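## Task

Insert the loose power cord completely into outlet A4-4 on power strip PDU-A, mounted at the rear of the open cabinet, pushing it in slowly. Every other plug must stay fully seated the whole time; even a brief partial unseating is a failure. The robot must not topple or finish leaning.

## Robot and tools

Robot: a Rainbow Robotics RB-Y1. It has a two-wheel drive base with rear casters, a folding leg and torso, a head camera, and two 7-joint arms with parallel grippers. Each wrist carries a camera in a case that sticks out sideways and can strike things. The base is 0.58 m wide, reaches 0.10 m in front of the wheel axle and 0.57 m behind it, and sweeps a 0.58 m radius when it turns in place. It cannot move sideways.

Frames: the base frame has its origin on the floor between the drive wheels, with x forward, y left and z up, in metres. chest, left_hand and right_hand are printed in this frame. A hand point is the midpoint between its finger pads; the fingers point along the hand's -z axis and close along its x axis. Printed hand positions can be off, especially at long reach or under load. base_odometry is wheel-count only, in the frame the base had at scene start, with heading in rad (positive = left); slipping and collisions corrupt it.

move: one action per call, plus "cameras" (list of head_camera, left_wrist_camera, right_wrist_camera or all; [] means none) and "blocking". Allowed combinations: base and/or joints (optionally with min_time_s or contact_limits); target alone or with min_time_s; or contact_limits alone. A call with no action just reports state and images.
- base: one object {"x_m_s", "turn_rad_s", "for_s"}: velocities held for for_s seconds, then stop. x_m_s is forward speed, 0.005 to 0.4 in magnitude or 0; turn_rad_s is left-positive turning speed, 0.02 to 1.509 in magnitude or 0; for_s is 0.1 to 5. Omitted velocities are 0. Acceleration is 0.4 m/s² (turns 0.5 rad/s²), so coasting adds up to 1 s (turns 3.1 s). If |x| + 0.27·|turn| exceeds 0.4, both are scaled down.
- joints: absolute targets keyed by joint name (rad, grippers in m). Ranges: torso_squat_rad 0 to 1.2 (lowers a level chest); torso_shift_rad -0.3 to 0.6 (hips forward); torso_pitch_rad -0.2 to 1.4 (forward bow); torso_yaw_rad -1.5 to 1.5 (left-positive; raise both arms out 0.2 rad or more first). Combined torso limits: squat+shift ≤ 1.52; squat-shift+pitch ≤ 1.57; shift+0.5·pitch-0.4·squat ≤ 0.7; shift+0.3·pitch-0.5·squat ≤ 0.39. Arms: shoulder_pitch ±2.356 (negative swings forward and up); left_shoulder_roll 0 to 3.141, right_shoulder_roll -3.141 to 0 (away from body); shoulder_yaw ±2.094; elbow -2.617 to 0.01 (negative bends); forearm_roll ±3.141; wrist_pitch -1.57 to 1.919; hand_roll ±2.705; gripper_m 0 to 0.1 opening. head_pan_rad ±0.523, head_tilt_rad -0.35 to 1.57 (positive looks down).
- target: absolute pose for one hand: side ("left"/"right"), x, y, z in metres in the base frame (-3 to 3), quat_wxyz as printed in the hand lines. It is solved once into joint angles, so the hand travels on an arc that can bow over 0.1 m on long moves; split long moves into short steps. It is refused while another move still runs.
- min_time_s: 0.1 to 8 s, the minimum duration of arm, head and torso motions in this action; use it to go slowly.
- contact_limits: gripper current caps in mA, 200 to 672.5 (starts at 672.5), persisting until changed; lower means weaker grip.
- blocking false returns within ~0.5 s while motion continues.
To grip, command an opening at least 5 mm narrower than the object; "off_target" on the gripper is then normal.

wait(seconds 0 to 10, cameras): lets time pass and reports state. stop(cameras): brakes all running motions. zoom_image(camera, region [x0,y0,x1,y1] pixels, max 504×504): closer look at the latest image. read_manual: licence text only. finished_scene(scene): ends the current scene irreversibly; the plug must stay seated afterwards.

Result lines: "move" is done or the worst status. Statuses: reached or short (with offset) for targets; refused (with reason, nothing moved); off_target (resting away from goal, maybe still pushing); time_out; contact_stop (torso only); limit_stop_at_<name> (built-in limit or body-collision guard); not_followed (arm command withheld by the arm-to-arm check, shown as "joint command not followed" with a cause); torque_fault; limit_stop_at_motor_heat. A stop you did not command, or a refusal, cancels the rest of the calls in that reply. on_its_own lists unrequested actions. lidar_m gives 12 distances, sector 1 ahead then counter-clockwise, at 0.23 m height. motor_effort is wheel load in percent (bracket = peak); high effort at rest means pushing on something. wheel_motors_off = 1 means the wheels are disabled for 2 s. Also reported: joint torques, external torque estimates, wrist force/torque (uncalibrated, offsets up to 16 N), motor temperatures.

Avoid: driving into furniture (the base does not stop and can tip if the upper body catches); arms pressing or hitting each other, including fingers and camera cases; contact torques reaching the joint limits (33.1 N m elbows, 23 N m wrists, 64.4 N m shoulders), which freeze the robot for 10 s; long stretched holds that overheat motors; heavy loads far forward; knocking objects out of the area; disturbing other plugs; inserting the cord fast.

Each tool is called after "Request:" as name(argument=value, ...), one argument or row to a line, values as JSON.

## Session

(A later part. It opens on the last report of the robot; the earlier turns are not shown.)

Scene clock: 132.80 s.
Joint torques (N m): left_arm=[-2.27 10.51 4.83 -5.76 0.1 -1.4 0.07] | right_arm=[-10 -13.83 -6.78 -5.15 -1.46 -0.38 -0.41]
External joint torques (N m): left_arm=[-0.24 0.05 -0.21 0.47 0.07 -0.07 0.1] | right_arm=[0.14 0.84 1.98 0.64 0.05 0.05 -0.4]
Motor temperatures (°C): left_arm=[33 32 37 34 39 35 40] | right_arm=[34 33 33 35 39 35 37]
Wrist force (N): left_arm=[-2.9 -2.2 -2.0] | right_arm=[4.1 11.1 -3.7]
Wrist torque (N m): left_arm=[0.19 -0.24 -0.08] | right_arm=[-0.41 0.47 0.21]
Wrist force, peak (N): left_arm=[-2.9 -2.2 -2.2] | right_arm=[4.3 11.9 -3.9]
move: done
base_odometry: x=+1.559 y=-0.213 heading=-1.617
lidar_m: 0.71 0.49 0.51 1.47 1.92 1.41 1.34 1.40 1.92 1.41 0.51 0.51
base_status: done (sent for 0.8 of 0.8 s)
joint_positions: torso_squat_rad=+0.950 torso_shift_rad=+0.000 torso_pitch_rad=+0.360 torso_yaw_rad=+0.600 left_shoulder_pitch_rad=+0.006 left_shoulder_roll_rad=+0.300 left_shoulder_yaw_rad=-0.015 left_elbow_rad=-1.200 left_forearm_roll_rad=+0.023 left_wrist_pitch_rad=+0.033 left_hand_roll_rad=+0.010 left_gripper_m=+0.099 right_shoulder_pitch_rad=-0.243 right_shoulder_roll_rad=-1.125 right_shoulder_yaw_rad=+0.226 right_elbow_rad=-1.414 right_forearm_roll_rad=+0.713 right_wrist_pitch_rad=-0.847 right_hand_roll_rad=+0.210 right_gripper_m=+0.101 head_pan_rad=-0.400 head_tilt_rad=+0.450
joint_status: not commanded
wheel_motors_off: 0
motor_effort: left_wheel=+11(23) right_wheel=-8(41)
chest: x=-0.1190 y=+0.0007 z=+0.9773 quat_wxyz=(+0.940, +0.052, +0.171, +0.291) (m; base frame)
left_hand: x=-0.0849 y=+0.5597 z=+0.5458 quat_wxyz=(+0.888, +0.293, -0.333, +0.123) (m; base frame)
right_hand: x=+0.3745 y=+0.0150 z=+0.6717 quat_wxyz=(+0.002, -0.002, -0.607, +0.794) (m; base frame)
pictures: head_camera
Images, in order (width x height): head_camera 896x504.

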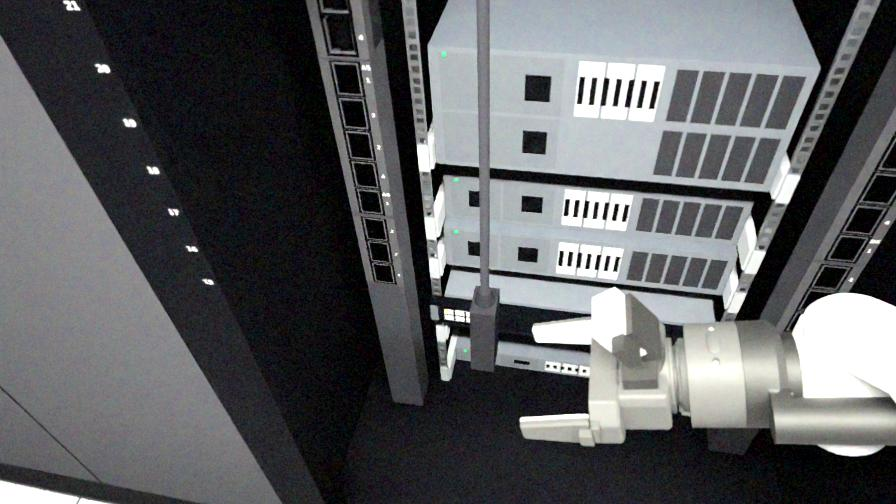

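Request:
move(
  target={"side":"right","x":0.412,"y":0.015,"z":0.671,"quat_wxyz":[0,0,0.6087,-0.7934]},
  min_time_s=1.5,
  cameras=["head_camera","right_wrist_camera"],
)

Scene clock: 138.20 s.
Joint torques (N m): left_arm=[-2.22 10.18 4.78 -5.53 0.02 -1.38 0.07] | right_arm=[-12.85 -14.08 -5.9 -4.36 -1.63 -0.55 0.36]
External joint torques (N m): left_arm=[-0.19 -0.28 -0.25 0.69 -0.01 -0.05 0.1] | right_arm=[-0.54 1.35 2.5 1.19 0.03 -0.1 0.37]
Motor temperatures (°C): left_arm=[33 32 37 34 39 35 40] | right_arm=[34 33 33 34 39 35 37]
Wrist force (N): left_arm=[-2.7 -2.2 -2.2] | right_arm=[3.7 11.7 -3.6]
Wrist torque (N m): left_arm=[0.19 -0.22 -0.08] | right_arm=[-0.48 0.44 0.19]
Wrist force, peak (N): left_arm=[-2.9 -2.4 -2.1] | right_arm=[4.2 12.3 -3.7]
move: done
base_odometry: x=+1.559 y=-0.213 heading=-1.617
lidar_m: 0.71 0.49 0.51 1.47 1.92 1.41 1.34 1.39 1.92 1.41 0.51 0.50
base_status: not commanded
joint_positions: torso_squat_rad=+0.950 torso_shift_rad=+0.000 torso_pitch_rad=+0.360 torso_yaw_rad=+0.600 left_shoulder_pitch_rad=+0.006 left_shoulder_roll_rad=+0.300 left_shoulder_yaw_rad=-0.015 left_elbow_rad=-1.200 left_forearm_roll_rad=+0.023 left_wrist_pitch_rad=+0.033 left_hand_roll_rad=+0.010 left_gripper_m=+0.099 right_shoulder_pitch_rad=-0.410 right_shoulder_roll_rad=-1.094 right_shoulder_yaw_rad=+0.264 right_elbow_rad=-1.192 right_forearm_roll_rad=+0.726 right_wrist_pitch_rad=-0.971 right_hand_roll_rad=+0.221 right_gripper_m=+0.101 head_pan_rad=-0.400 head_tilt_rad=+0.450
joint_status: all done
wheel_motors_off: 0
motor_effort: left_wheel=+11(11) right_wheel=-8(9)
chest: x=-0.1190 y=+0.0007 z=+0.9773 quat_wxyz=(+0.940, +0.052, +0.171, +0.291) (m; base frame)
left_hand: x=-0.0849 y=+0.5597 z=+0.5458 quat_wxyz=(+0.888, +0.293, -0.333, +0.123) (m; base frame)
right_hand: x=+0.4117 y=+0.0150 z=+0.6715 quat_wxyz=(+0.001, -0.002, -0.608, +0.794) (m; base frame)
right_hand_status: reached (checked arc, planned for 1.5 s): 1 mm and 0.3 deg off.
pictures: head_camera, right_wrist_camera
Images, in order (width x height): head_camera 896x504, right_wrist_camera 644x364.

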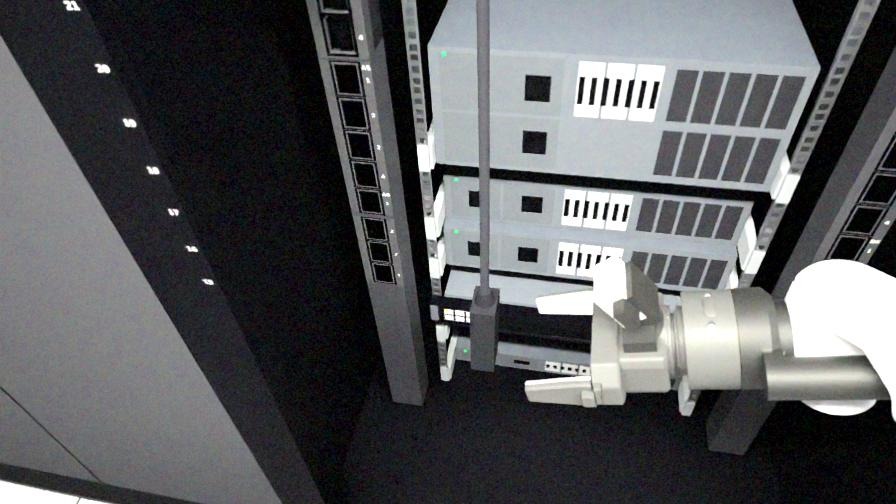

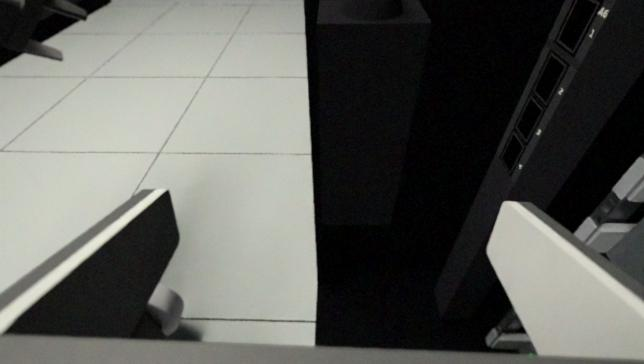

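Request:
zoom_image(
  camera="head_camera",
  region=[440, 260, 640, 420],
)

Request:
zoom_image(
  camera="right_wrist_camera",
  region=[280, 0, 480, 240],
)

Scaled by 2.520 from the camera's 896x504 image, which has a finer 1280x720 frame.

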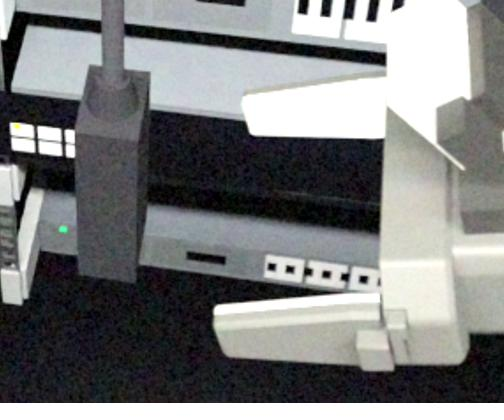

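Scaled by 2.100 from the camera's 644x364 image, which has a finer 1265x715 frame.

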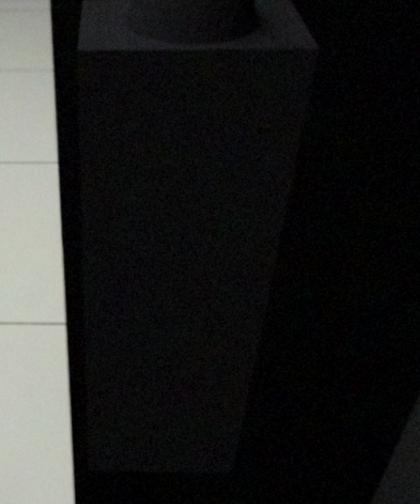

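Request:
move(
  target={"side":"right","x":0.424,"y":0.06,"z":0.671,"quat_wxyz":[0,0,0.6087,-0.7934]},
  min_time_s=2,
  cameras=["head_camera","right_wrist_camera"],
)

Scene clock: 152.07 s.
Joint torques (N m): left_arm=[-1.91 11.01 4.57 -5.84 0.02 -1.34 0.13] | right_arm=[-15.29 -12.67 -5.41 -4.91 -1.53 -0.03 -0.42]
External joint torques (N m): left_arm=[0.12 0.54 -0.46 0.38 -0.01 -0.01 0.16] | right_arm=[-0.49 1.17 2.54 1.14 0.12 0.34 -0.41]
Motor temperatures (°C): left_arm=[33 32 37 34 39 35 40] | right_arm=[34 33 33 34 39 35 37]
Wrist force (N): left_arm=[-2.6 -2.3 -2.2] | right_arm=[4.5 11.3 -3.6]
Wrist torque (N m): left_arm=[0.20 -0.20 -0.08] | right_arm=[-0.42 0.49 0.18]
Wrist force, peak (N): left_arm=[-3.0 -2.4 -2.0] | right_arm=[4.4 11.9 -3.9]
move: done
base_odometry: x=+1.559 y=-0.213 heading=-1.617
lidar_m: 0.72 0.49 0.52 1.48 1.92 1.41 1.35 1.40 1.92 1.41 0.51 0.51
base_status: not commanded
joint_positions: torso_squat_rad=+0.950 torso_shift_rad=+0.000 torso_pitch_rad=+0.360 torso_yaw_rad=+0.600 left_shoulder_pitch_rad=+0.006 left_shoulder_roll_rad=+0.300 left_shoulder_yaw_rad=-0.015 left_elbow_rad=-1.200 left_forearm_roll_rad=+0.023 left_wrist_pitch_rad=+0.033 left_hand_roll_rad=+0.010 left_gripper_m=+0.099 right_shoulder_pitch_rad=-0.560 right_shoulder_roll_rad=-1.016 right_shoulder_yaw_rad=+0.339 right_elbow_rad=-1.107 right_forearm_roll_rad=+0.798 right_wrist_pitch_rad=-0.942 right_hand_roll_rad=+0.177 right_gripper_m=+0.101 head_pan_rad=-0.400 head_tilt_rad=+0.450
joint_status: all done
wheel_motors_off: 0
motor_effort: left_wheel=+11(11) right_wheel=-8(9)
chest: x=-0.1190 y=+0.0007 z=+0.9773 quat_wxyz=(+0.940, +0.052, +0.171, +0.291) (m; base frame)
left_hand: x=-0.0849 y=+0.5597 z=+0.5458 quat_wxyz=(+0.888, +0.293, -0.333, +0.123) (m; base frame)
right_hand: x=+0.4238 y=+0.0598 z=+0.6714 quat_wxyz=(+0.001, -0.001, -0.608, +0.794) (m; base frame)
right_hand_status: reached (checked arc, planned for 2.0 s): 1 mm and 0.1 deg off.
pictures: head_camera, right_wrist_camera
Images, in order (width x height): head_camera 896x504, right_wrist_camera 644x364.

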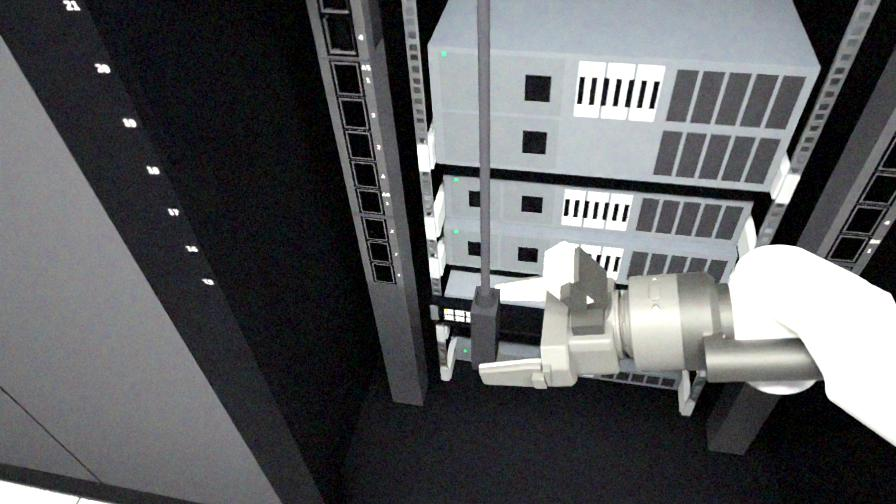

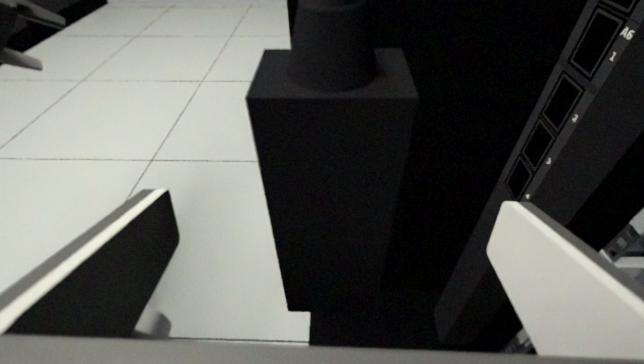

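Request:
move(
  target={"side":"right","x":0.424,"y":0.10,"z":0.671,"quat_wxyz":[0,0,0.6087,-0.7934]},
  min_time_s=2,
  cameras=["head_camera","right_wrist_camera"],
)

Request:
zoom_image(
  camera="head_camera",
  region=[420, 250, 620, 420],
)

Scene clock: 156.47 s.
Joint torques (N m): left_arm=[-2.29 11.1 4.57 -5.67 0.1 -1.27 -0.02] | right_arm=[-16.84 -10.63 -5.02 -5.27 -1.47 0 -0.45]
External joint torques (N m): left_arm=[-0.26 0.64 -0.46 0.56 0.07 0.06 0.01] | right_arm=[-0.39 1.56 2.62 1.21 0.12 0.3 -0.44]
Motor temperatures (°C): left_arm=[33 32 37 34 39 35 40] | right_arm=[34 33 33 34 39 35 37]
Wrist force (N): left_arm=[-2.7 -2.2 -2.2] | right_arm=[4.7 11.1 -3.3]
Wrist torque (N m): left_arm=[0.20 -0.22 -0.09] | right_arm=[-0.43 0.57 0.20]
Wrist force, peak (N): left_arm=[-2.8 -2.3 -2.3] | right_arm=[4.7 11.9 -3.5]
move: done
base_odometry: x=+1.559 y=-0.213 heading=-1.617
lidar_m: 0.71 0.49 0.52 1.47 1.93 1.40 1.34 1.40 1.92 1.41 0.50 0.51
base_status: not commanded
joint_positions: torso_squat_rad=+0.950 torso_shift_rad=+0.000 torso_pitch_rad=+0.360 torso_yaw_rad=+0.600 left_shoulder_pitch_rad=+0.006 left_shoulder_roll_rad=+0.300 left_shoulder_yaw_rad=-0.015 left_elbow_rad=-1.200 left_forearm_roll_rad=+0.023 left_wrist_pitch_rad=+0.033 left_hand_roll_rad=+0.010 left_gripper_m=+0.099 right_shoulder_pitch_rad=-0.648 right_shoulder_roll_rad=-0.948 right_shoulder_yaw_rad=+0.392 right_elbow_rad=-1.074 right_forearm_roll_rad=+0.852 right_wrist_pitch_rad=-0.891 right_hand_roll_rad=+0.141 right_gripper_m=+0.101 head_pan_rad=-0.400 head_tilt_rad=+0.450
joint_status: all done
wheel_motors_off: 0
motor_effort: left_wheel=+11(11) right_wheel=-9(9)
chest: x=-0.1190 y=+0.0007 z=+0.9773 quat_wxyz=(+0.940, +0.052, +0.171, +0.291) (m; base frame)
left_hand: x=-0.0849 y=+0.5597 z=+0.5458 quat_wxyz=(+0.888, +0.293, -0.333, +0.123) (m; base frame)
right_hand: x=+0.4240 y=+0.0998 z=+0.6713 quat_wxyz=(+0.000, +0.000, -0.609, +0.794) (m; base frame)
right_hand_status: reached (checked arc, planned for 2.0 s): 0 mm and 0.1 deg off.
pictures: head_camera, right_wrist_camera
Images, in order (width x height): head_camera 896x504, right_wrist_camera 644x364.

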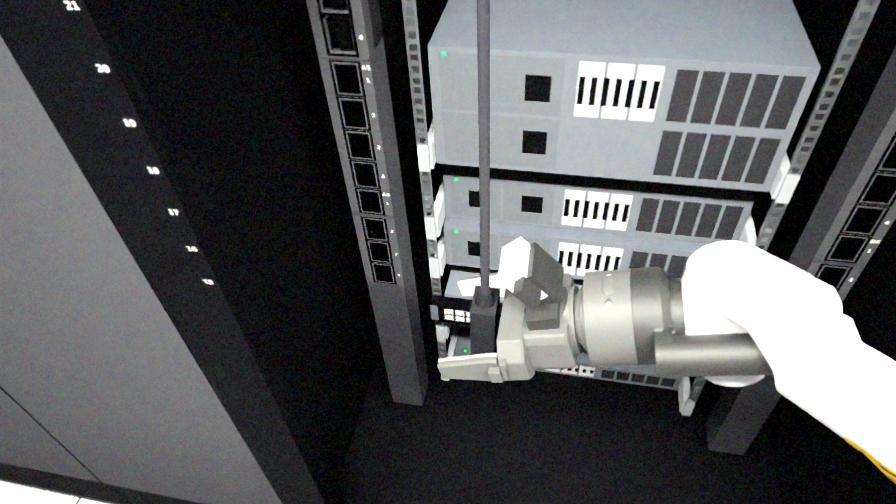

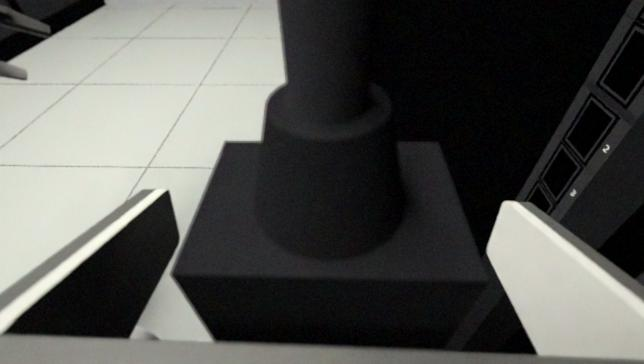

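Scaled by 2.520 from the camera's 896x504 image, which has a finer 1280x720 frame.

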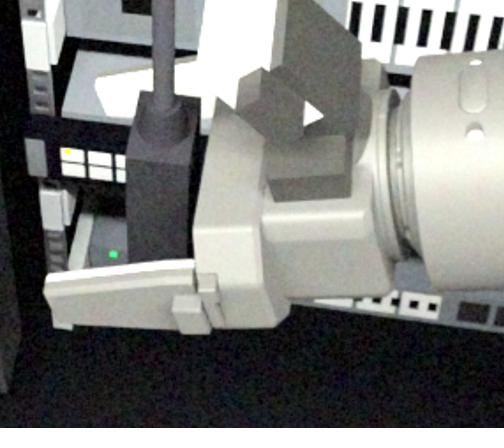

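Request:
move(
  target={"side":"right","x":0.424,"y":0.1,"z":0.681,"quat_wxyz":[0,0,0.6087,-0.7934]},
  min_time_s=1,
  cameras=[],
)

Request:
move(
  joints={"right_gripper_m":0.02},
  cameras=["head_camera","right_wrist_camera"],
)

Request:
zoom_image(
  camera="head_camera",
  region=[420, 250, 620, 420],
)

Scene clock: 164.60 s.
Joint torques (N m): left_arm=[-2.47 10.62 4.99 -5.6 0.22 -1.43 0.08] | right_arm=[-13.59 -13.04 -5.14 -6.52 -1.48 0.14 -0.41]
External joint torques (N m): left_arm=[-0.44 0.16 -0.04 0.63 0.19 -0.1 0.11] | right_arm=[2.81 -0.69 2.78 -0.07 0.11 0.37 -0.4]
Motor temperatures (°C): left_arm=[33 32 37 34 39 35 40] | right_arm=[34 32 33 34 39 35 37]
Wrist force (N): left_arm=[-2.6 -2.3 -2.0] | right_arm=[4.3 11.4 -3.9]
Wrist torque (N m): left_arm=[0.19 -0.21 -0.09] | right_arm=[-0.42 0.54 0.21]
Wrist force, peak (N): left_arm=[-2.8 -2.4 -2.2] | right_arm=[4.5 11.7 -4.4]
move: done
base_odometry: x=+1.559 y=-0.213 heading=-1.617
lidar_m: 0.71 0.49 0.52 1.47 1.92 1.40 1.34 1.39 1.92 1.41 0.51 0.50
base_status: not commanded
joint_positions: torso_squat_rad=+0.950 torso_shift_rad=+0.000 torso_pitch_rad=+0.360 torso_yaw_rad=+0.600 left_shoulder_pitch_rad=+0.006 left_shoulder_roll_rad=+0.300 left_shoulder_yaw_rad=-0.015 left_elbow_rad=-1.200 left_forearm_roll_rad=+0.023 left_wrist_pitch_rad=+0.033 left_hand_roll_rad=+0.010 left_gripper_m=+0.099 right_shoulder_pitch_rad=-0.644 right_shoulder_roll_rad=-0.970 right_shoulder_yaw_rad=+0.392 right_elbow_rad=-1.117 right_forearm_roll_rad=+0.854 right_wrist_pitch_rad=-0.878 right_hand_roll_rad=+0.108 right_gripper_m=+0.101 head_pan_rad=-0.400 head_tilt_rad=+0.450
joint_status: all done
wheel_motors_off: 0
motor_effort: left_wheel=+11(11) right_wheel=-8(9)
chest: x=-0.1190 y=+0.0007 z=+0.9773 quat_wxyz=(+0.940, +0.052, +0.171, +0.291) (m; base frame)
left_hand: x=-0.0849 y=+0.5597 z=+0.5458 quat_wxyz=(+0.888, +0.293, -0.333, +0.123) (m; base frame)
right_hand: x=+0.4241 y=+0.1003 z=+0.6813 quat_wxyz=(-0.001, +0.000, -0.610, +0.793) (m; base frame)
right_hand_status: reached (checked arc, planned for 1.0 s): 0 mm and 0.1 deg off.
pictures: none
No camera images: "cameras" was empty.

Scene clock: 166.07 s.
Joint torques (N m): left_arm=[-2.17 11.1 4.71 -5.87 0.12 -1.38 0.07] | right_arm=[-13.53 -12.91 -5.27 -6.45 -1.55 0.03 -0.43]
External joint torques (N m): left_arm=[-0.15 0.63 -0.32 0.35 0.09 -0.05 0.1] | right_arm=[2.86 -0.57 2.65 0 0.04 0.26 -0.42]
Motor temperatures (°C): left_arm=[33 32 37 34 39 35 40] | right_arm=[34 32 33 34 39 35 37]
Wrist force (N): left_arm=[-2.5 -2.3 -2.0] | right_arm=[4.4 10.9 -3.7]
Wrist torque (N m): left_arm=[0.20 -0.20 -0.08] | right_arm=[-0.37 0.55 0.23]
Wrist force, peak (N): left_arm=[-2.8 -2.3 -2.2] | right_arm=[4.3 11.7 -3.8]
move: off_target
base_odometry: x=+1.559 y=-0.213 heading=-1.617
lidar_m: 0.72 0.48 0.53 1.48 1.93 1.40 1.34 1.40 1.92 1.41 0.50 0.51
base_status: not commanded
joint_positions: torso_squat_rad=+0.950 torso_shift_rad=+0.000 torso_pitch_rad=+0.360 torso_yaw_rad=+0.600 left_shoulder_pitch_rad=+0.006 left_shoulder_roll_rad=+0.300 left_shoulder_yaw_rad=-0.015 left_elbow_rad=-1.200 left_forearm_roll_rad=+0.023 left_wrist_pitch_rad=+0.033 left_hand_roll_rad=+0.010 left_gripper_m=+0.099 right_shoulder_pitch_rad=-0.644 right_shoulder_roll_rad=-0.970 right_shoulder_yaw_rad=+0.392 right_elbow_rad=-1.117 right_forearm_roll_rad=+0.854 right_wrist_pitch_rad=-0.878 right_hand_roll_rad=+0.108 right_gripper_m=+0.035 head_pan_rad=-0.400 head_tilt_rad=+0.450
joint_status: right_gripper_m off_target (ended at +0.035, target +0.020)
wheel_motors_off: 0
motor_effort: left_wheel=+11(11) right_wheel=-9(9)
chest: x=-0.1190 y=+0.0007 z=+0.9773 quat_wxyz=(+0.940, +0.052, +0.171, +0.291) (m; base frame)
left_hand: x=-0.0849 y=+0.5597 z=+0.5458 quat_wxyz=(+0.888, +0.293, -0.333, +0.123) (m; base frame)
right_hand: x=+0.4241 y=+0.1003 z=+0.6813 quat_wxyz=(-0.001, +0.000, -0.610, +0.793) (m; base frame)
pictures: head_camera, right_wrist_camera
Images, in order (width x height): head_camera 896x504, right_wrist_camera 644x364.

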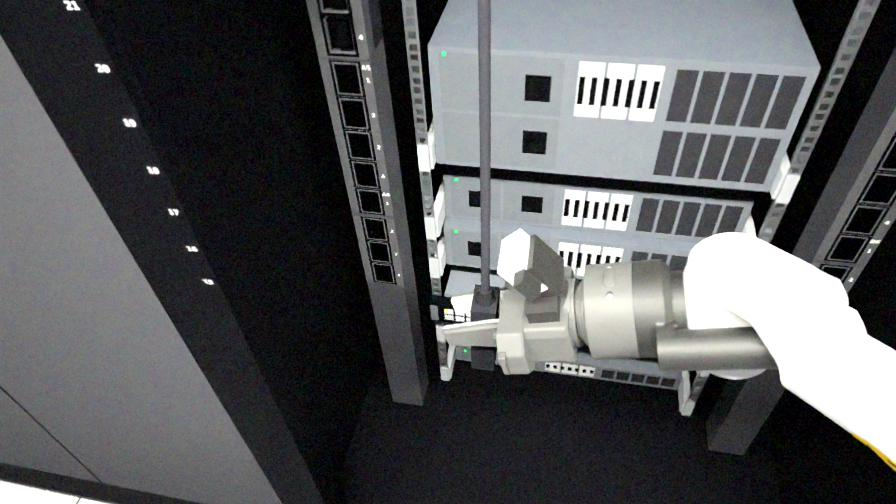

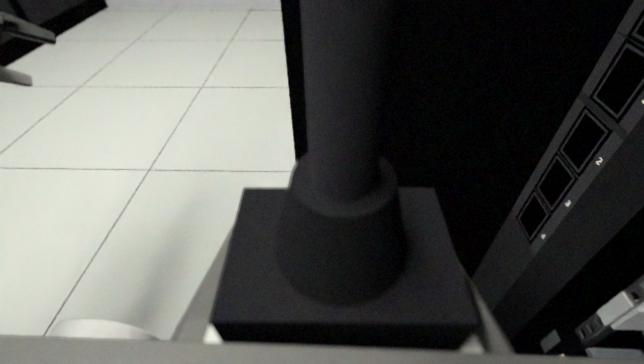

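Scaled by 2.520 from the camera's 896x504 image, which has a finer 1280x720 frame.

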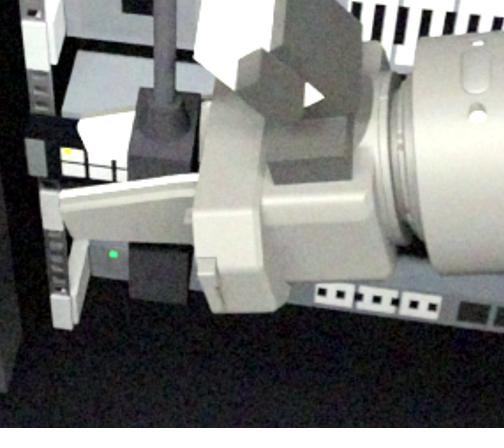

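Request:
move(
  target={"side":"right","x":0.40,"y":0.08,"z":0.72,"quat_wxyz":[0,0,0.6087,-0.7934]},
  min_time_s=1.5,
  cameras=[],
)

Request:
move(
  base={"x_m_s":-0.1,"for_s":0.7},
  cameras=[],
)

Request:
move(
  target={"side":"right","x":0.38,"y":0.06,"z":0.88,"quat_wxyz":[0.4304,0.561,0.4304,-0.561]},
  min_time_s=4,
  cameras=["head_camera","right_wrist_camera"],
)

Scene clock: 173.10 s.
Joint torques (N m): left_arm=[-2.27 10.43 4.89 -5.8 -0.02 -1.29 0.03] | right_arm=[-12.12 -13.71 -10.47 -6.3 -1.96 0.27 -0.34]
External joint torques (N m): left_arm=[-0.24 -0.03 -0.14 0.43 -0.05 0.04 0.06] | right_arm=[1.81 -0.12 -1.06 -0.3 -0.5 0.22 -0.33]
Motor temperatures (°C): left_arm=[33 32 37 34 39 35 40] | right_arm=[34 32 33 34 39 35 37]
Wrist force (N): left_arm=[-2.6 -2.2 -2.1] | right_arm=[4.5 12.6 -4.3]
Wrist torque (N m): left_arm=[0.20 -0.22 -0.08] | right_arm=[-0.43 0.55 0.22]
Wrist force, peak (N): left_arm=[-2.9 -2.4 -2.1] | right_arm=[4.2 14.5 -4.0]
move: done
base_odometry: x=+1.559 y=-0.213 heading=-1.617
lidar_m: 0.72 0.49 0.52 1.48 1.92 1.41 1.34 1.40 1.91 1.41 0.51 0.50
base_status: not commanded
joint_positions: torso_squat_rad=+0.950 torso_shift_rad=+0.000 torso_pitch_rad=+0.360 torso_yaw_rad=+0.600 left_shoulder_pitch_rad=+0.006 left_shoulder_roll_rad=+0.300 left_shoulder_yaw_rad=-0.015 left_elbow_rad=-1.200 left_forearm_roll_rad=+0.023 left_wrist_pitch_rad=+0.033 left_hand_roll_rad=+0.010 left_gripper_m=+0.099 right_shoulder_pitch_rad=-0.484 right_shoulder_roll_rad=-1.126 right_shoulder_yaw_rad=+0.342 right_elbow_rad=-1.442 right_forearm_roll_rad=+0.839 right_wrist_pitch_rad=-0.758 right_hand_roll_rad=-0.033 right_gripper_m=+0.035 head_pan_rad=-0.400 head_tilt_rad=+0.450
joint_status: all done
wheel_motors_off: 0
motor_effort: left_wheel=+11(11) right_wheel=-8(9)
chest: x=-0.1190 y=+0.0007 z=+0.9773 quat_wxyz=(+0.940, +0.052, +0.171, +0.291) (m; base frame)
left_hand: x=-0.0849 y=+0.5597 z=+0.5458 quat_wxyz=(+0.888, +0.293, -0.333, +0.123) (m; base frame)
right_hand: x=+0.4000 y=+0.0801 z=+0.7200 quat_wxyz=(+0.000, +0.000, -0.609, +0.793) (m; base frame)
right_hand_status: reached (checked arc, planned for 1.5 s): 0 mm and 0.1 deg off.
pictures: none
No camera images: "cameras" was empty.

Scene clock: 174.73 s.
Joint torques (N m): left_arm=[-2.16 11.03 4.78 -5.75 0.08 -1.26 -0.12] | right_arm=[-12.82 -13.85 -9.75 -5.91 -1.85 0.18 -0.36]
External joint torques (N m): left_arm=[-0.12 0.57 -0.26 0.48 0.05 0.07 -0.09] | right_arm=[1.11 -0.25 -0.33 0.09 -0.39 0.13 -0.35]
Motor temperatures (°C): left_arm=[33 32 37 34 39 35 40] | right_arm=[34 32 33 34 39 35 37]
Wrist force (N): left_arm=[-2.7 -2.3 -2.2] | right_arm=[4.9 12.0 -4.1]
Wrist torque (N m): left_arm=[0.21 -0.23 -0.09] | right_arm=[-0.38 0.58 0.20]
Wrist force, peak (N): left_arm=[-2.9 -2.4 -2.2] | right_arm=[4.0 13.4 -4.0]
move: done
base_odometry: x=+1.563 y=-0.143 heading=-1.617
lidar_m: 0.78 0.54 0.61 1.75 1.82 1.34 1.27 1.32 1.81 1.68 0.60 0.55
base_status: done (sent for 0.7 of 0.7 s)
joint_positions: torso_squat_rad=+0.950 torso_shift_rad=+0.000 torso_pitch_rad=+0.360 torso_yaw_rad=+0.600 left_shoulder_pitch_rad=+0.006 left_shoulder_roll_rad=+0.300 left_shoulder_yaw_rad=-0.015 left_elbow_rad=-1.200 left_forearm_roll_rad=+0.023 left_wrist_pitch_rad=+0.033 left_hand_roll_rad=+0.010 left_gripper_m=+0.099 right_shoulder_pitch_rad=-0.484 right_shoulder_roll_rad=-1.126 right_shoulder_yaw_rad=+0.342 right_elbow_rad=-1.442 right_forearm_roll_rad=+0.839 right_wrist_pitch_rad=-0.758 right_hand_roll_rad=-0.033 right_gripper_m=+0.035 head_pan_rad=-0.400 head_tilt_rad=+0.450
joint_status: not commanded
wheel_motors_off: 0
motor_effort: left_wheel=-3(34) right_wheel=-13(25)
chest: x=-0.1190 y=+0.0007 z=+0.9773 quat_wxyz=(+0.940, +0.052, +0.171, +0.291) (m; base frame)
left_hand: x=-0.0850 y=+0.5597 z=+0.5458 quat_wxyz=(+0.888, +0.293, -0.333, +0.123) (m; base frame)
right_hand: x=+0.4000 y=+0.0800 z=+0.7200 quat_wxyz=(+0.000, +0.000, -0.609, +0.793) (m; base frame)
pictures: none
No camera images: "cameras" was empty.

Scene clock: 179.07 s.
Joint torques (N m): left_arm=[-2.42 10.75 4.56 -5.72 0.12 -1.31 0.06] | right_arm=[-7.44 -10.59 -9.89 -6.6 -0.82 1.47 0.23]
External joint torques (N m): left_arm=[-0.39 0.28 -0.47 0.5 0.09 0.02 0.09] | right_arm=[1.6 1.61 -0.89 -0.33 0.04 0.26 0.28]
Motor temperatures (°C): left_arm=[33 32 37 34 39 35 40] | right_arm=[34 32 33 34 38 35 37]
Wrist force (N): left_arm=[-2.7 -2.2 -2.0] | right_arm=[11.4 5.9 -2.6]
Wrist torque (N m): left_arm=[0.17 -0.23 -0.08] | right_arm=[-0.10 0.86 0.23]
Wrist force, peak (N): left_arm=[-2.8 -2.5 -2.1] | right_arm=[8.5 11.7 -4.0]
move: done
base_odometry: x=+1.563 y=-0.143 heading=-1.617
lidar_m: 0.78 0.54 0.63 1.74 1.83 1.32 1.27 1.33 1.83 1.67 0.61 0.56
base_status: not commanded
joint_positions: torso_squat_rad=+0.950 torso_shift_rad=+0.000 torso_pitch_rad=+0.360 torso_yaw_rad=+0.600 left_shoulder_pitch_rad=+0.006 left_shoulder_roll_rad=+0.300 left_shoulder_yaw_rad=-0.015 left_elbow_rad=-1.200 left_forearm_roll_rad=+0.023 left_wrist_pitch_rad=+0.033 left_hand_roll_rad=+0.010 left_gripper_m=+0.099 right_shoulder_pitch_rad=-0.103 right_shoulder_roll_rad=-1.116 right_shoulder_yaw_rad=-0.145 right_elbow_rad=-2.089 right_forearm_roll_rad=+1.213 right_wrist_pitch_rad=-0.407 right_hand_roll_rad=+0.940 right_gripper_m=+0.035 head_pan_rad=-0.400 head_tilt_rad=+0.450
joint_status: all done
wheel_motors_off: 0
motor_effort: left_wheel=-3(4) right_wheel=-13(13)
chest: x=-0.1190 y=+0.0007 z=+0.9773 quat_wxyz=(+0.940, +0.052, +0.171, +0.291) (m; base frame)
left_hand: x=-0.0850 y=+0.5597 z=+0.5458 quat_wxyz=(+0.888, +0.293, -0.333, +0.123) (m; base frame)
right_hand: x=+0.3797 y=+0.0601 z=+0.8802 quat_wxyz=(-0.430, -0.561, -0.430, +0.562) (m; base frame)
right_hand_status: reached (checked arc, planned for 4.0 s): 0 mm and 0.1 deg off.
pictures: head_camera, right_wrist_camera
Images, in order (width x height): head_camera 896x504, right_wrist_camera 644x364.

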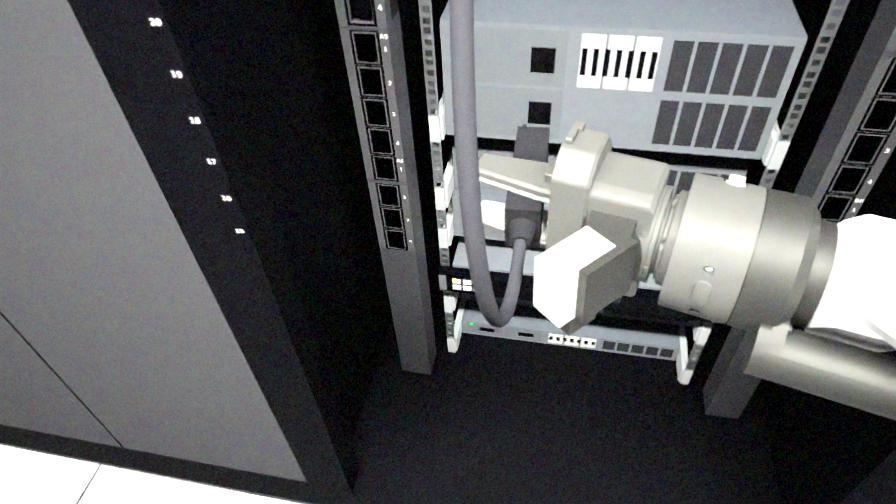

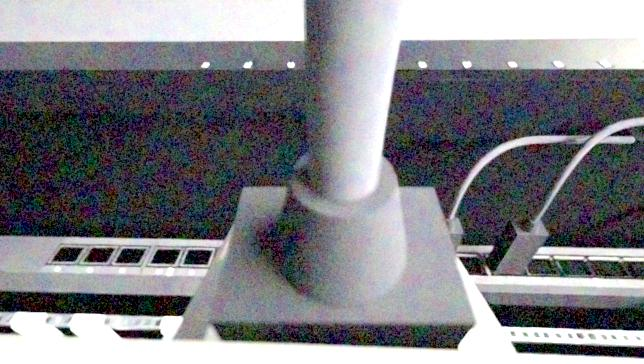

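Request:
move(
  target={"side":"right","x":0.40,"y":0.2,"z":0.90,"quat_wxyz":[0.4304,0.561,0.4304,-0.561]},
  min_time_s=2.5,
  cameras=[],
)

Request:
move(
  base={"x_m_s":0.1,"for_s":0.9},
  joints={"head_pan_rad":-0.25},
  cameras=["head_camera","right_wrist_camera"],
)

Scene clock: 191.93 s.
Joint torques (N m): left_arm=[-2.18 10.96 4.92 -5.75 0.02 -1.26 -0.11] | right_arm=[-17.77 -7.3 -7.23 -5.85 -0.45 2.27 -0.42]
External joint torques (N m): left_arm=[-0.15 0.5 -0.11 0.48 -0.01 0.07 -0.08] | right_arm=[-0.47 1.18 2.37 0.72 -0.01 0.31 -0.37]
Motor temperatures (°C): left_arm=[33 32 37 34 39 35 40] | right_arm=[34 32 33 34 38 35 37]
Wrist force (N): left_arm=[-2.8 -2.1 -2.1] | right_arm=[11.4 5.3 -2.1]
Wrist torque (N m): left_arm=[0.17 -0.24 -0.08] | right_arm=[-0.03 0.91 0.24]
Wrist force, peak (N): left_arm=[-2.9 -2.4 -2.1] | right_arm=[11.9 6.7 -2.2]
move: done
base_odometry: x=+1.563 y=-0.143 heading=-1.617
lidar_m: 0.78 0.53 0.62 1.74 1.82 1.33 1.27 1.32 1.82 1.67 0.61 0.55
base_status: not commanded
joint_positions: torso_squat_rad=+0.950 torso_shift_rad=+0.000 torso_pitch_rad=+0.360 torso_yaw_rad=+0.600 left_shoulder_pitch_rad=+0.006 left_shoulder_roll_rad=+0.300 left_shoulder_yaw_rad=-0.015 left_elbow_rad=-1.200 left_forearm_roll_rad=+0.023 left_wrist_pitch_rad=+0.033 left_hand_roll_rad=+0.010 left_gripper_m=+0.099 right_shoulder_pitch_rad=-0.730 right_shoulder_roll_rad=-1.006 right_shoulder_yaw_rad=+0.385 right_elbow_rad=-1.845 right_forearm_roll_rad=+1.897 right_wrist_pitch_rad=-0.317 right_hand_roll_rad=+0.300 right_gripper_m=+0.035 head_pan_rad=-0.400 head_tilt_rad=+0.450
joint_status: all done
wheel_motors_off: 0
motor_effort: left_wheel=-3(4) right_wheel=-12(13)
chest: x=-0.1190 y=+0.0007 z=+0.9773 quat_wxyz=(+0.940, +0.052, +0.171, +0.291) (m; base frame)
left_hand: x=-0.0850 y=+0.5597 z=+0.5458 quat_wxyz=(+0.888, +0.293, -0.333, +0.123) (m; base frame)
right_hand: x=+0.4008 y=+0.1995 z=+0.9000 quat_wxyz=(-0.432, -0.561, -0.434, +0.557) (m; base frame)
right_hand_status: reached (checked arc, planned for 2.5 s): 1 mm and 0.6 deg off.
pictures: none
No camera images: "cameras" was empty.

Scene clock: 193.60 s.
Joint torques (N m): left_arm=[-1.81 10.71 4.88 -5.62 0.06 -1.27 0.05] | right_arm=[-17.06 -7.93 -7.84 -6.27 -0.48 2.11 -0.44]
External joint torques (N m): left_arm=[0.21 0.25 -0.15 0.6 0.03 0.06 0.08] | right_arm=[0.24 0.55 1.76 0.3 -0.04 0.15 -0.38]
Motor temperatures (°C): left_arm=[33 32 37 34 39 35 40] | right_arm=[34 32 33 34 38 35 37]
Wrist force (N): left_arm=[-2.7 -2.3 -2.1] | right_arm=[11.8 5.2 -2.2]
Wrist torque (N m): left_arm=[0.20 -0.23 -0.08] | right_arm=[-0.01 0.92 0.23]
Wrist force, peak (N): left_arm=[-3.0 -2.3 -2.0] | right_arm=[11.5 5.9 -2.9]
move: done
base_odometry: x=+1.559 y=-0.233 heading=-1.615
lidar_m: 0.70 0.47 0.50 1.40 1.94 1.42 1.36 1.41 1.95 1.34 0.49 0.50
base_status: done (sent for 0.9 of 0.9 s)
joint_positions: torso_squat_rad=+0.950 torso_shift_rad=+0.000 torso_pitch_rad=+0.360 torso_yaw_rad=+0.600 left_shoulder_pitch_rad=+0.006 left_shoulder_roll_rad=+0.300 left_shoulder_yaw_rad=-0.015 left_elbow_rad=-1.200 left_forearm_roll_rad=+0.023 left_wrist_pitch_rad=+0.033 left_hand_roll_rad=+0.010 left_gripper_m=+0.099 right_shoulder_pitch_rad=-0.730 right_shoulder_roll_rad=-1.006 right_shoulder_yaw_rad=+0.385 right_elbow_rad=-1.845 right_forearm_roll_rad=+1.897 right_wrist_pitch_rad=-0.317 right_hand_roll_rad=+0.300 right_gripper_m=+0.035 head_pan_rad=-0.250 head_tilt_rad=+0.450
joint_status: all done
wheel_motors_off: 0
motor_effort: left_wheel=+11(23) right_wheel=-11(38)
chest: x=-0.1190 y=+0.0007 z=+0.9773 quat_wxyz=(+0.940, +0.052, +0.171, +0.291) (m; base frame)
left_hand: x=-0.0849 y=+0.5597 z=+0.5459 quat_wxyz=(+0.888, +0.293, -0.333, +0.123) (m; base frame)
right_hand: x=+0.4009 y=+0.1996 z=+0.9000 quat_wxyz=(-0.432, -0.561, -0.434, +0.557) (m; base frame)
pictures: head_camera, right_wrist_camera
Images, in order (width x height): head_camera 896x504, right_wrist_camera 644x364.

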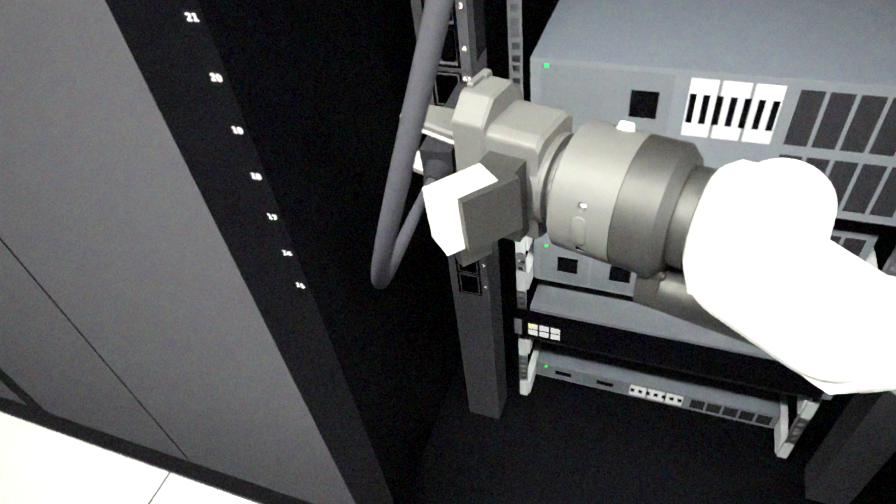

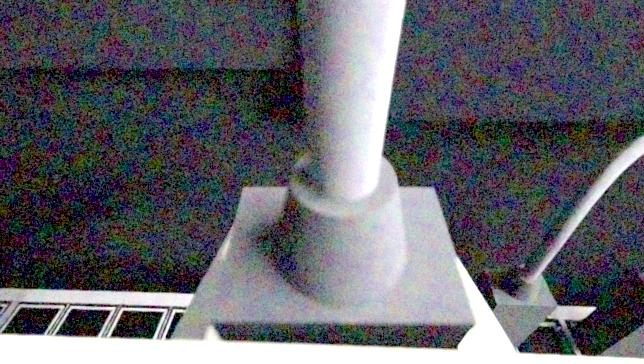

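Request:
move(
  joints={"left_shoulder_pitch_rad":0.4,"left_shoulder_roll_rad":0.5},
  cameras=[],
)

Request:
move(
  joints={"left_elbow_rad":-2.5,"left_wrist_pitch_rad":0.614},
  cameras=["head_camera"],
)

Request:
move(
  target={"side":"left","x":0.19,"y":0.3,"z":1.0,"quat_wxyz":[0.5,0.5,-0.5,-0.5]},
  min_time_s=3,
  cameras=["head_camera","left_wrist_camera"],
)

Scene clock: 204.10 s.
Joint torques (N m): left_arm=[5 12.84 5.84 -2.42 0.08 -0.88 0.07] | right_arm=[-17.05 -7.66 -7.97 -6.22 -0.41 2.12 -0.48]
External joint torques (N m): left_arm=[-1.21 -0.55 -0.59 -0.23 0.05 -0.25 0.08] | right_arm=[0.25 0.82 1.63 0.34 0.03 0.16 -0.42]
Motor temperatures (°C): left_arm=[33 32 37 34 39 35 40] | right_arm=[34 32 33 34 38 35 37]
Wrist force (N): left_arm=[-0.5 -3.1 -3.1] | right_arm=[10.9 5.3 -2.2]
Wrist torque (N m): left_arm=[0.23 -0.11 -0.11] | right_arm=[-0.02 0.84 0.26]
Wrist force, peak (N): left_arm=[-2.5 -2.7 -2.8] | right_arm=[11.6 6.3 -2.5]
move: done
base_odometry: x=+1.559 y=-0.233 heading=-1.615
lidar_m: 0.69 0.47 0.50 1.39 1.95 1.42 1.36 1.42 1.95 1.34 0.48 0.51
base_status: not commanded
joint_positions: torso_squat_rad=+0.950 torso_shift_rad=+0.000 torso_pitch_rad=+0.360 torso_yaw_rad=+0.600 left_shoulder_pitch_rad=+0.400 left_shoulder_roll_rad=+0.500 left_shoulder_yaw_rad=-0.015 left_elbow_rad=-1.200 left_forearm_roll_rad=+0.023 left_wrist_pitch_rad=+0.033 left_hand_roll_rad=+0.010 left_gripper_m=+0.099 right_shoulder_pitch_rad=-0.730 right_shoulder_roll_rad=-1.006 right_shoulder_yaw_rad=+0.385 right_elbow_rad=-1.845 right_forearm_roll_rad=+1.897 right_wrist_pitch_rad=-0.317 right_hand_roll_rad=+0.300 right_gripper_m=+0.035 head_pan_rad=-0.250 head_tilt_rad=+0.450
joint_status: all done
wheel_motors_off: 0
motor_effort: left_wheel=+12(13) right_wheel=-10(11)
chest: x=-0.1190 y=+0.0007 z=+0.9773 quat_wxyz=(+0.940, +0.052, +0.171, +0.291) (m; base frame)
left_hand: x=-0.3649 y=+0.5486 z=+0.5474 quat_wxyz=(+0.933, +0.323, -0.119, +0.108) (m; base frame)
right_hand: x=+0.4009 y=+0.1996 z=+0.9000 quat_wxyz=(-0.432, -0.561, -0.434, +0.557) (m; base frame)
pictures: none
No camera images: "cameras" was empty.

Scene clock: 206.03 s.
Joint torques (N m): left_arm=[0.77 6.16 5.45 -7.15 -0.69 -1.54 0.05] | right_arm=[-17.14 -7.86 -8.07 -6.34 -0.45 2.13 -0.41]
External joint torques (N m): left_arm=[0.41 -0.3 -0.14 1.18 -0.12 -0.11 0.08] | right_arm=[0.16 0.62 1.53 0.22 -0.01 0.17 -0.36]
Motor temperatures (°C): left_arm=[33 32 37 34 39 35 40] | right_arm=[34 32 33 34 38 35 37]
Wrist force (N): left_arm=[-3.2 -3.0 -0.8] | right_arm=[11.1 5.6 -2.2]
Wrist torque (N m): left_arm=[0.26 -0.27 -0.08] | right_arm=[-0.06 0.84 0.26]
Wrist force, peak (N): left_arm=[-1.6 -3.2 -3.4] | right_arm=[11.8 5.3 -2.0]
move: done
base_odometry: x=+1.559 y=-0.233 heading=-1.615
lidar_m: 0.70 0.47 0.49 1.39 1.94 1.43 1.36 1.42 1.95 1.33 0.49 0.51
base_status: not commanded
joint_positions: torso_squat_rad=+0.950 torso_shift_rad=+0.000 torso_pitch_rad=+0.360 torso_yaw_rad=+0.600 left_shoulder_pitch_rad=+0.400 left_shoulder_roll_rad=+0.500 left_shoulder_yaw_rad=-0.015 left_elbow_rad=-2.500 left_forearm_roll_rad=+0.023 left_wrist_pitch_rad=+0.614 left_hand_roll_rad=+0.010 left_gripper_m=+0.099 right_shoulder_pitch_rad=-0.730 right_shoulder_roll_rad=-1.006 right_shoulder_yaw_rad=+0.385 right_elbow_rad=-1.845 right_forearm_roll_rad=+1.897 right_wrist_pitch_rad=-0.317 right_hand_roll_rad=+0.300 right_gripper_m=+0.035 head_pan_rad=-0.250 head_tilt_rad=+0.450
joint_status: all done
wheel_motors_off: 0
motor_effort: left_wheel=+12(13) right_wheel=-10(10)
chest: x=-0.1190 y=+0.0007 z=+0.9773 quat_wxyz=(+0.940, +0.052, +0.171, +0.291) (m; base frame)
left_hand: x=-0.0001 y=+0.4473 z=+0.8299 quat_wxyz=(+0.837, +0.326, -0.440, -0.018) (m; base frame)
right_hand: x=+0.4009 y=+0.1996 z=+0.9000 quat_wxyz=(-0.432, -0.561, -0.434, +0.557) (m; base frame)
pictures: head_camera
Images, in order (width x height): head_camera 896x504.

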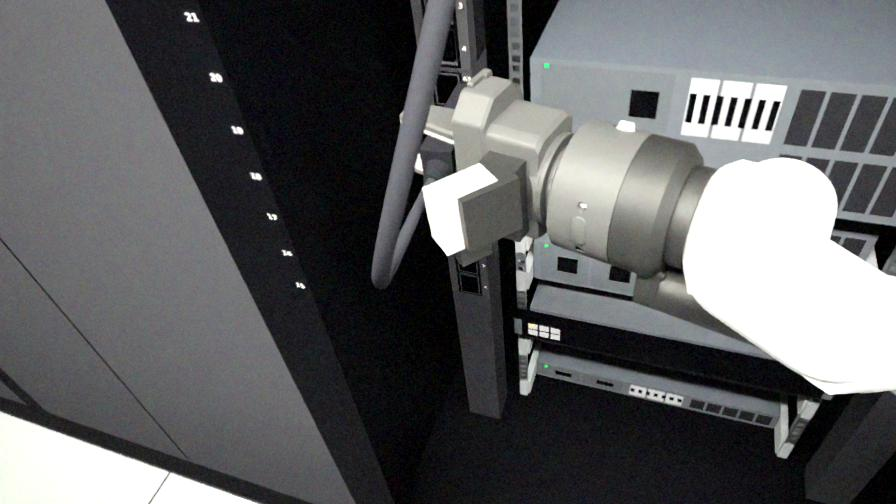

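Scene clock: 209.37 s.
Joint torques (N m): left_arm=[-8.56 9.09 6.88 -5.56 -1.13 -1.29 -0.26] | right_arm=[-17.04 -7.68 -8.13 -6.26 -0.52 2.07 -0.39]
External joint torques (N m): left_arm=[-0.47 1.41 -0.85 0.14 -0.28 -0.36 -0.28] | right_arm=[0.26 0.81 1.47 0.31 -0.08 0.11 -0.33]
Motor temperatures (°C): left_arm=[33 32 37 34 39 35 40] | right_arm=[34 32 33 34 38 35 37]
Wrist force (N): left_arm=[1.1 -5.8 1.4] | right_arm=[11.1 5.4 -2.3]
Wrist torque (N m): left_arm=[0.44 -0.05 -0.12] | right_arm=[-0.05 0.87 0.28]
Wrist force, peak (N): left_arm=[1.1 -5.8 1.4] | right_arm=[11.9 5.8 -2.0]
move: done
base_odometry: x=+1.559 y=-0.233 heading=-1.615
lidar_m: 0.69 0.47 0.49 1.40 1.94 1.43 1.36 1.42 1.95 1.33 0.48 0.50
base_status: not commanded
joint_positions: torso_squat_rad=+0.950 torso_shift_rad=+0.000 torso_pitch_rad=+0.360 torso_yaw_rad=+0.600 left_shoulder_pitch_rad=-0.400 left_shoulder_roll_rad=+0.843 left_shoulder_yaw_rad=-0.343 left_elbow_rad=-2.509 left_forearm_roll_rad=-0.124 left_wrist_pitch_rad=+0.606 left_hand_roll_rad=-0.503 left_gripper_m=+0.099 right_shoulder_pitch_rad=-0.730 right_shoulder_roll_rad=-1.006 right_shoulder_yaw_rad=+0.385 right_elbow_rad=-1.845 right_forearm_roll_rad=+1.897 right_wrist_pitch_rad=-0.317 right_hand_roll_rad=+0.300 right_gripper_m=+0.035 head_pan_rad=-0.250 head_tilt_rad=+0.450
joint_status: all done
wheel_motors_off: 0
motor_effort: left_wheel=+12(12) right_wheel=-10(10)
chest: x=-0.1190 y=+0.0007 z=+0.9773 quat_wxyz=(+0.940, +0.052, +0.171, +0.291) (m; base frame)
left_hand: x=+0.1900 y=+0.3001 z=+1.0000 quat_wxyz=(+0.500, +0.500, -0.500, -0.500) (m; base frame)
left_hand_status: reached (checked arc, planned for 3.0 s): 0 mm and 0.0 deg off.
right_hand: x=+0.4009 y=+0.1996 z=+0.9000 quat_wxyz=(-0.432, -0.561, -0.434, +0.557) (m; base frame)
pictures: head_camera, left_wrist_camera
Images, in order (width x height): head_camera 896x504, left_wrist_camera 644x364.

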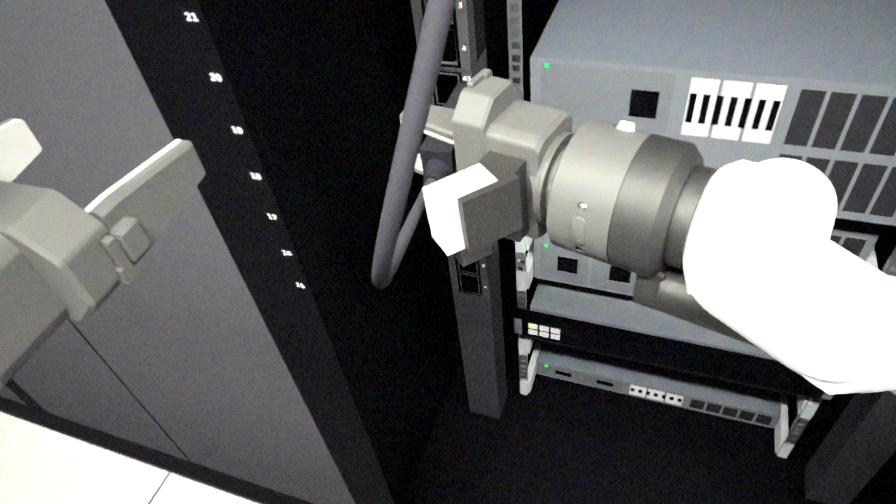

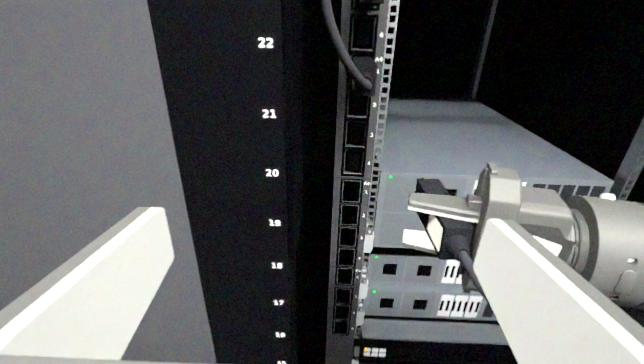

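Request:
zoom_image(
  camera="left_wrist_camera",
  region=[320, 0, 480, 260],
)

Request:
zoom_image(
  camera="left_wrist_camera",
  region=[330, 30, 410, 110],
)

Scaled by 1.938 from the camera's 644x364 image, which has a finer 1265x715 frame.

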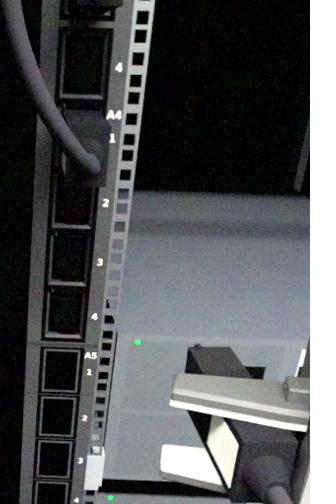

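Scaled by 6.300 from the camera's 644x364 image, which has a finer 1265x715 frame.

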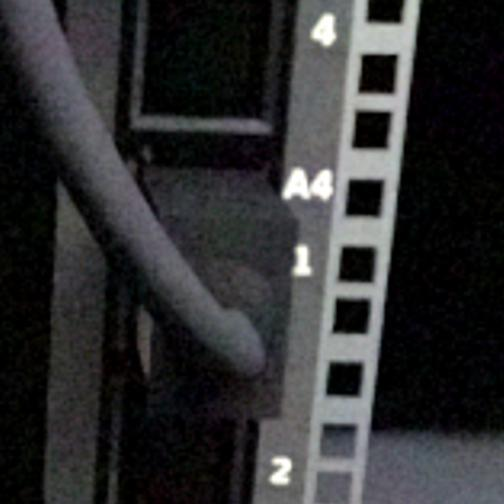

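Request:
move(
  target={"side":"right","x":0.45,"y":0.262,"z":0.876,"quat_wxyz":[0.4304,0.561,0.4304,-0.561]},
  min_time_s=2,
  cameras=["head_camera","left_wrist_camera"],
)

Request:
zoom_image(
  camera="left_wrist_camera",
  region=[320, 90, 440, 270],
)

Scene clock: 229.93 s.
Joint torques (N m): left_arm=[-8.84 9.14 6.86 -5.58 -1.14 -1.22 -0.27] | right_arm=[-22.17 -5.76 -6.51 -6.49 -0.99 1.77 0.19]
External joint torques (N m): left_arm=[-0.74 1.46 -0.87 0.12 -0.28 -0.29 -0.29] | right_arm=[-0.18 0.66 2.3 1.02 -0.34 0.24 0.24]
Motor temperatures (°C): left_arm=[33 32 37 34 39 35 40] | right_arm=[35 32 33 34 38 35 37]
Wrist force (N): left_arm=[1.1 -5.6 1.3] | right_arm=[11.2 5.6 -2.5]
Wrist torque (N m): left_arm=[0.43 -0.05 -0.13] | right_arm=[-0.02 0.89 0.27]
Wrist force, peak (N): left_arm=[1.1 -5.9 1.4] | right_arm=[12.2 5.7 -2.4]
move: done
base_odometry: x=+1.559 y=-0.233 heading=-1.615
lidar_m: 0.69 0.47 0.48 1.40 1.94 1.43 1.36 1.42 1.95 1.34 0.49 0.50
base_status: not commanded
joint_positions: torso_squat_rad=+0.950 torso_shift_rad=+0.000 torso_pitch_rad=+0.360 torso_yaw_rad=+0.600 left_shoulder_pitch_rad=-0.400 left_shoulder_roll_rad=+0.843 left_shoulder_yaw_rad=-0.343 left_elbow_rad=-2.509 left_forearm_roll_rad=-0.124 left_wrist_pitch_rad=+0.606 left_hand_roll_rad=-0.503 left_gripper_m=+0.099 right_shoulder_pitch_rad=-0.967 right_shoulder_roll_rad=-0.815 right_shoulder_yaw_rad=+0.501 right_elbow_rad=-1.426 right_forearm_roll_rad=+1.582 right_wrist_pitch_rad=-0.307 right_hand_roll_rad=+0.726 right_gripper_m=+0.035 head_pan_rad=-0.250 head_tilt_rad=+0.450
joint_status: all done
wheel_motors_off: 0
motor_effort: left_wheel=+12(12) right_wheel=-9(10)
chest: x=-0.1190 y=+0.0007 z=+0.9773 quat_wxyz=(+0.940, +0.052, +0.171, +0.291) (m; base frame)
left_hand: x=+0.1900 y=+0.3001 z=+1.0000 quat_wxyz=(+0.500, +0.500, -0.500, -0.500) (m; base frame)
right_hand: x=+0.4499 y=+0.2618 z=+0.8765 quat_wxyz=(-0.428, -0.562, -0.425, +0.567) (m; base frame)
right_hand_status: reached (checked arc, planned for 2.0 s): 1 mm and 1.0 deg off.
pictures: head_camera, left_wrist_camera
Images, in order (width x height): head_camera 896x504, left_wrist_camera 644x364.

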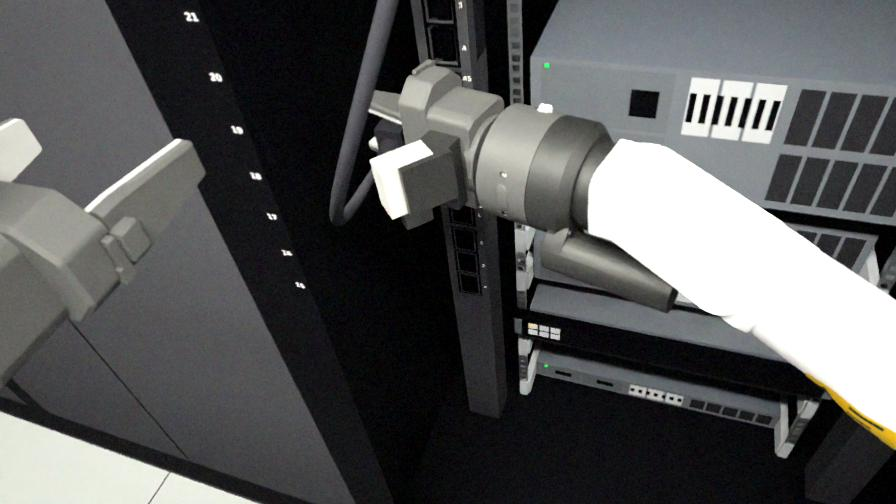

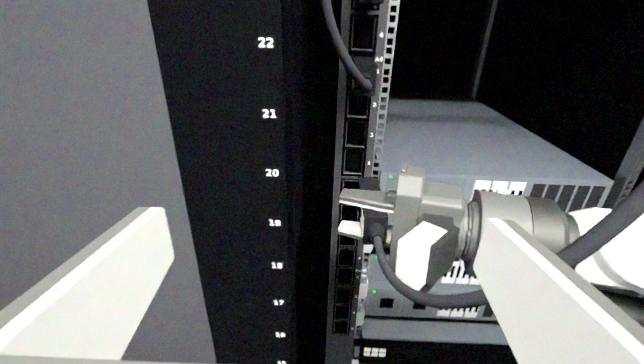

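Scaled by 2.800 from the camera's 644x364 image, which has a finer 1265x715 frame.

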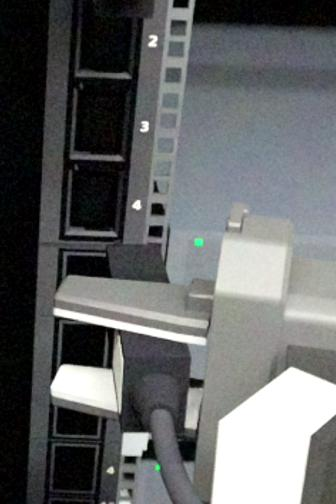

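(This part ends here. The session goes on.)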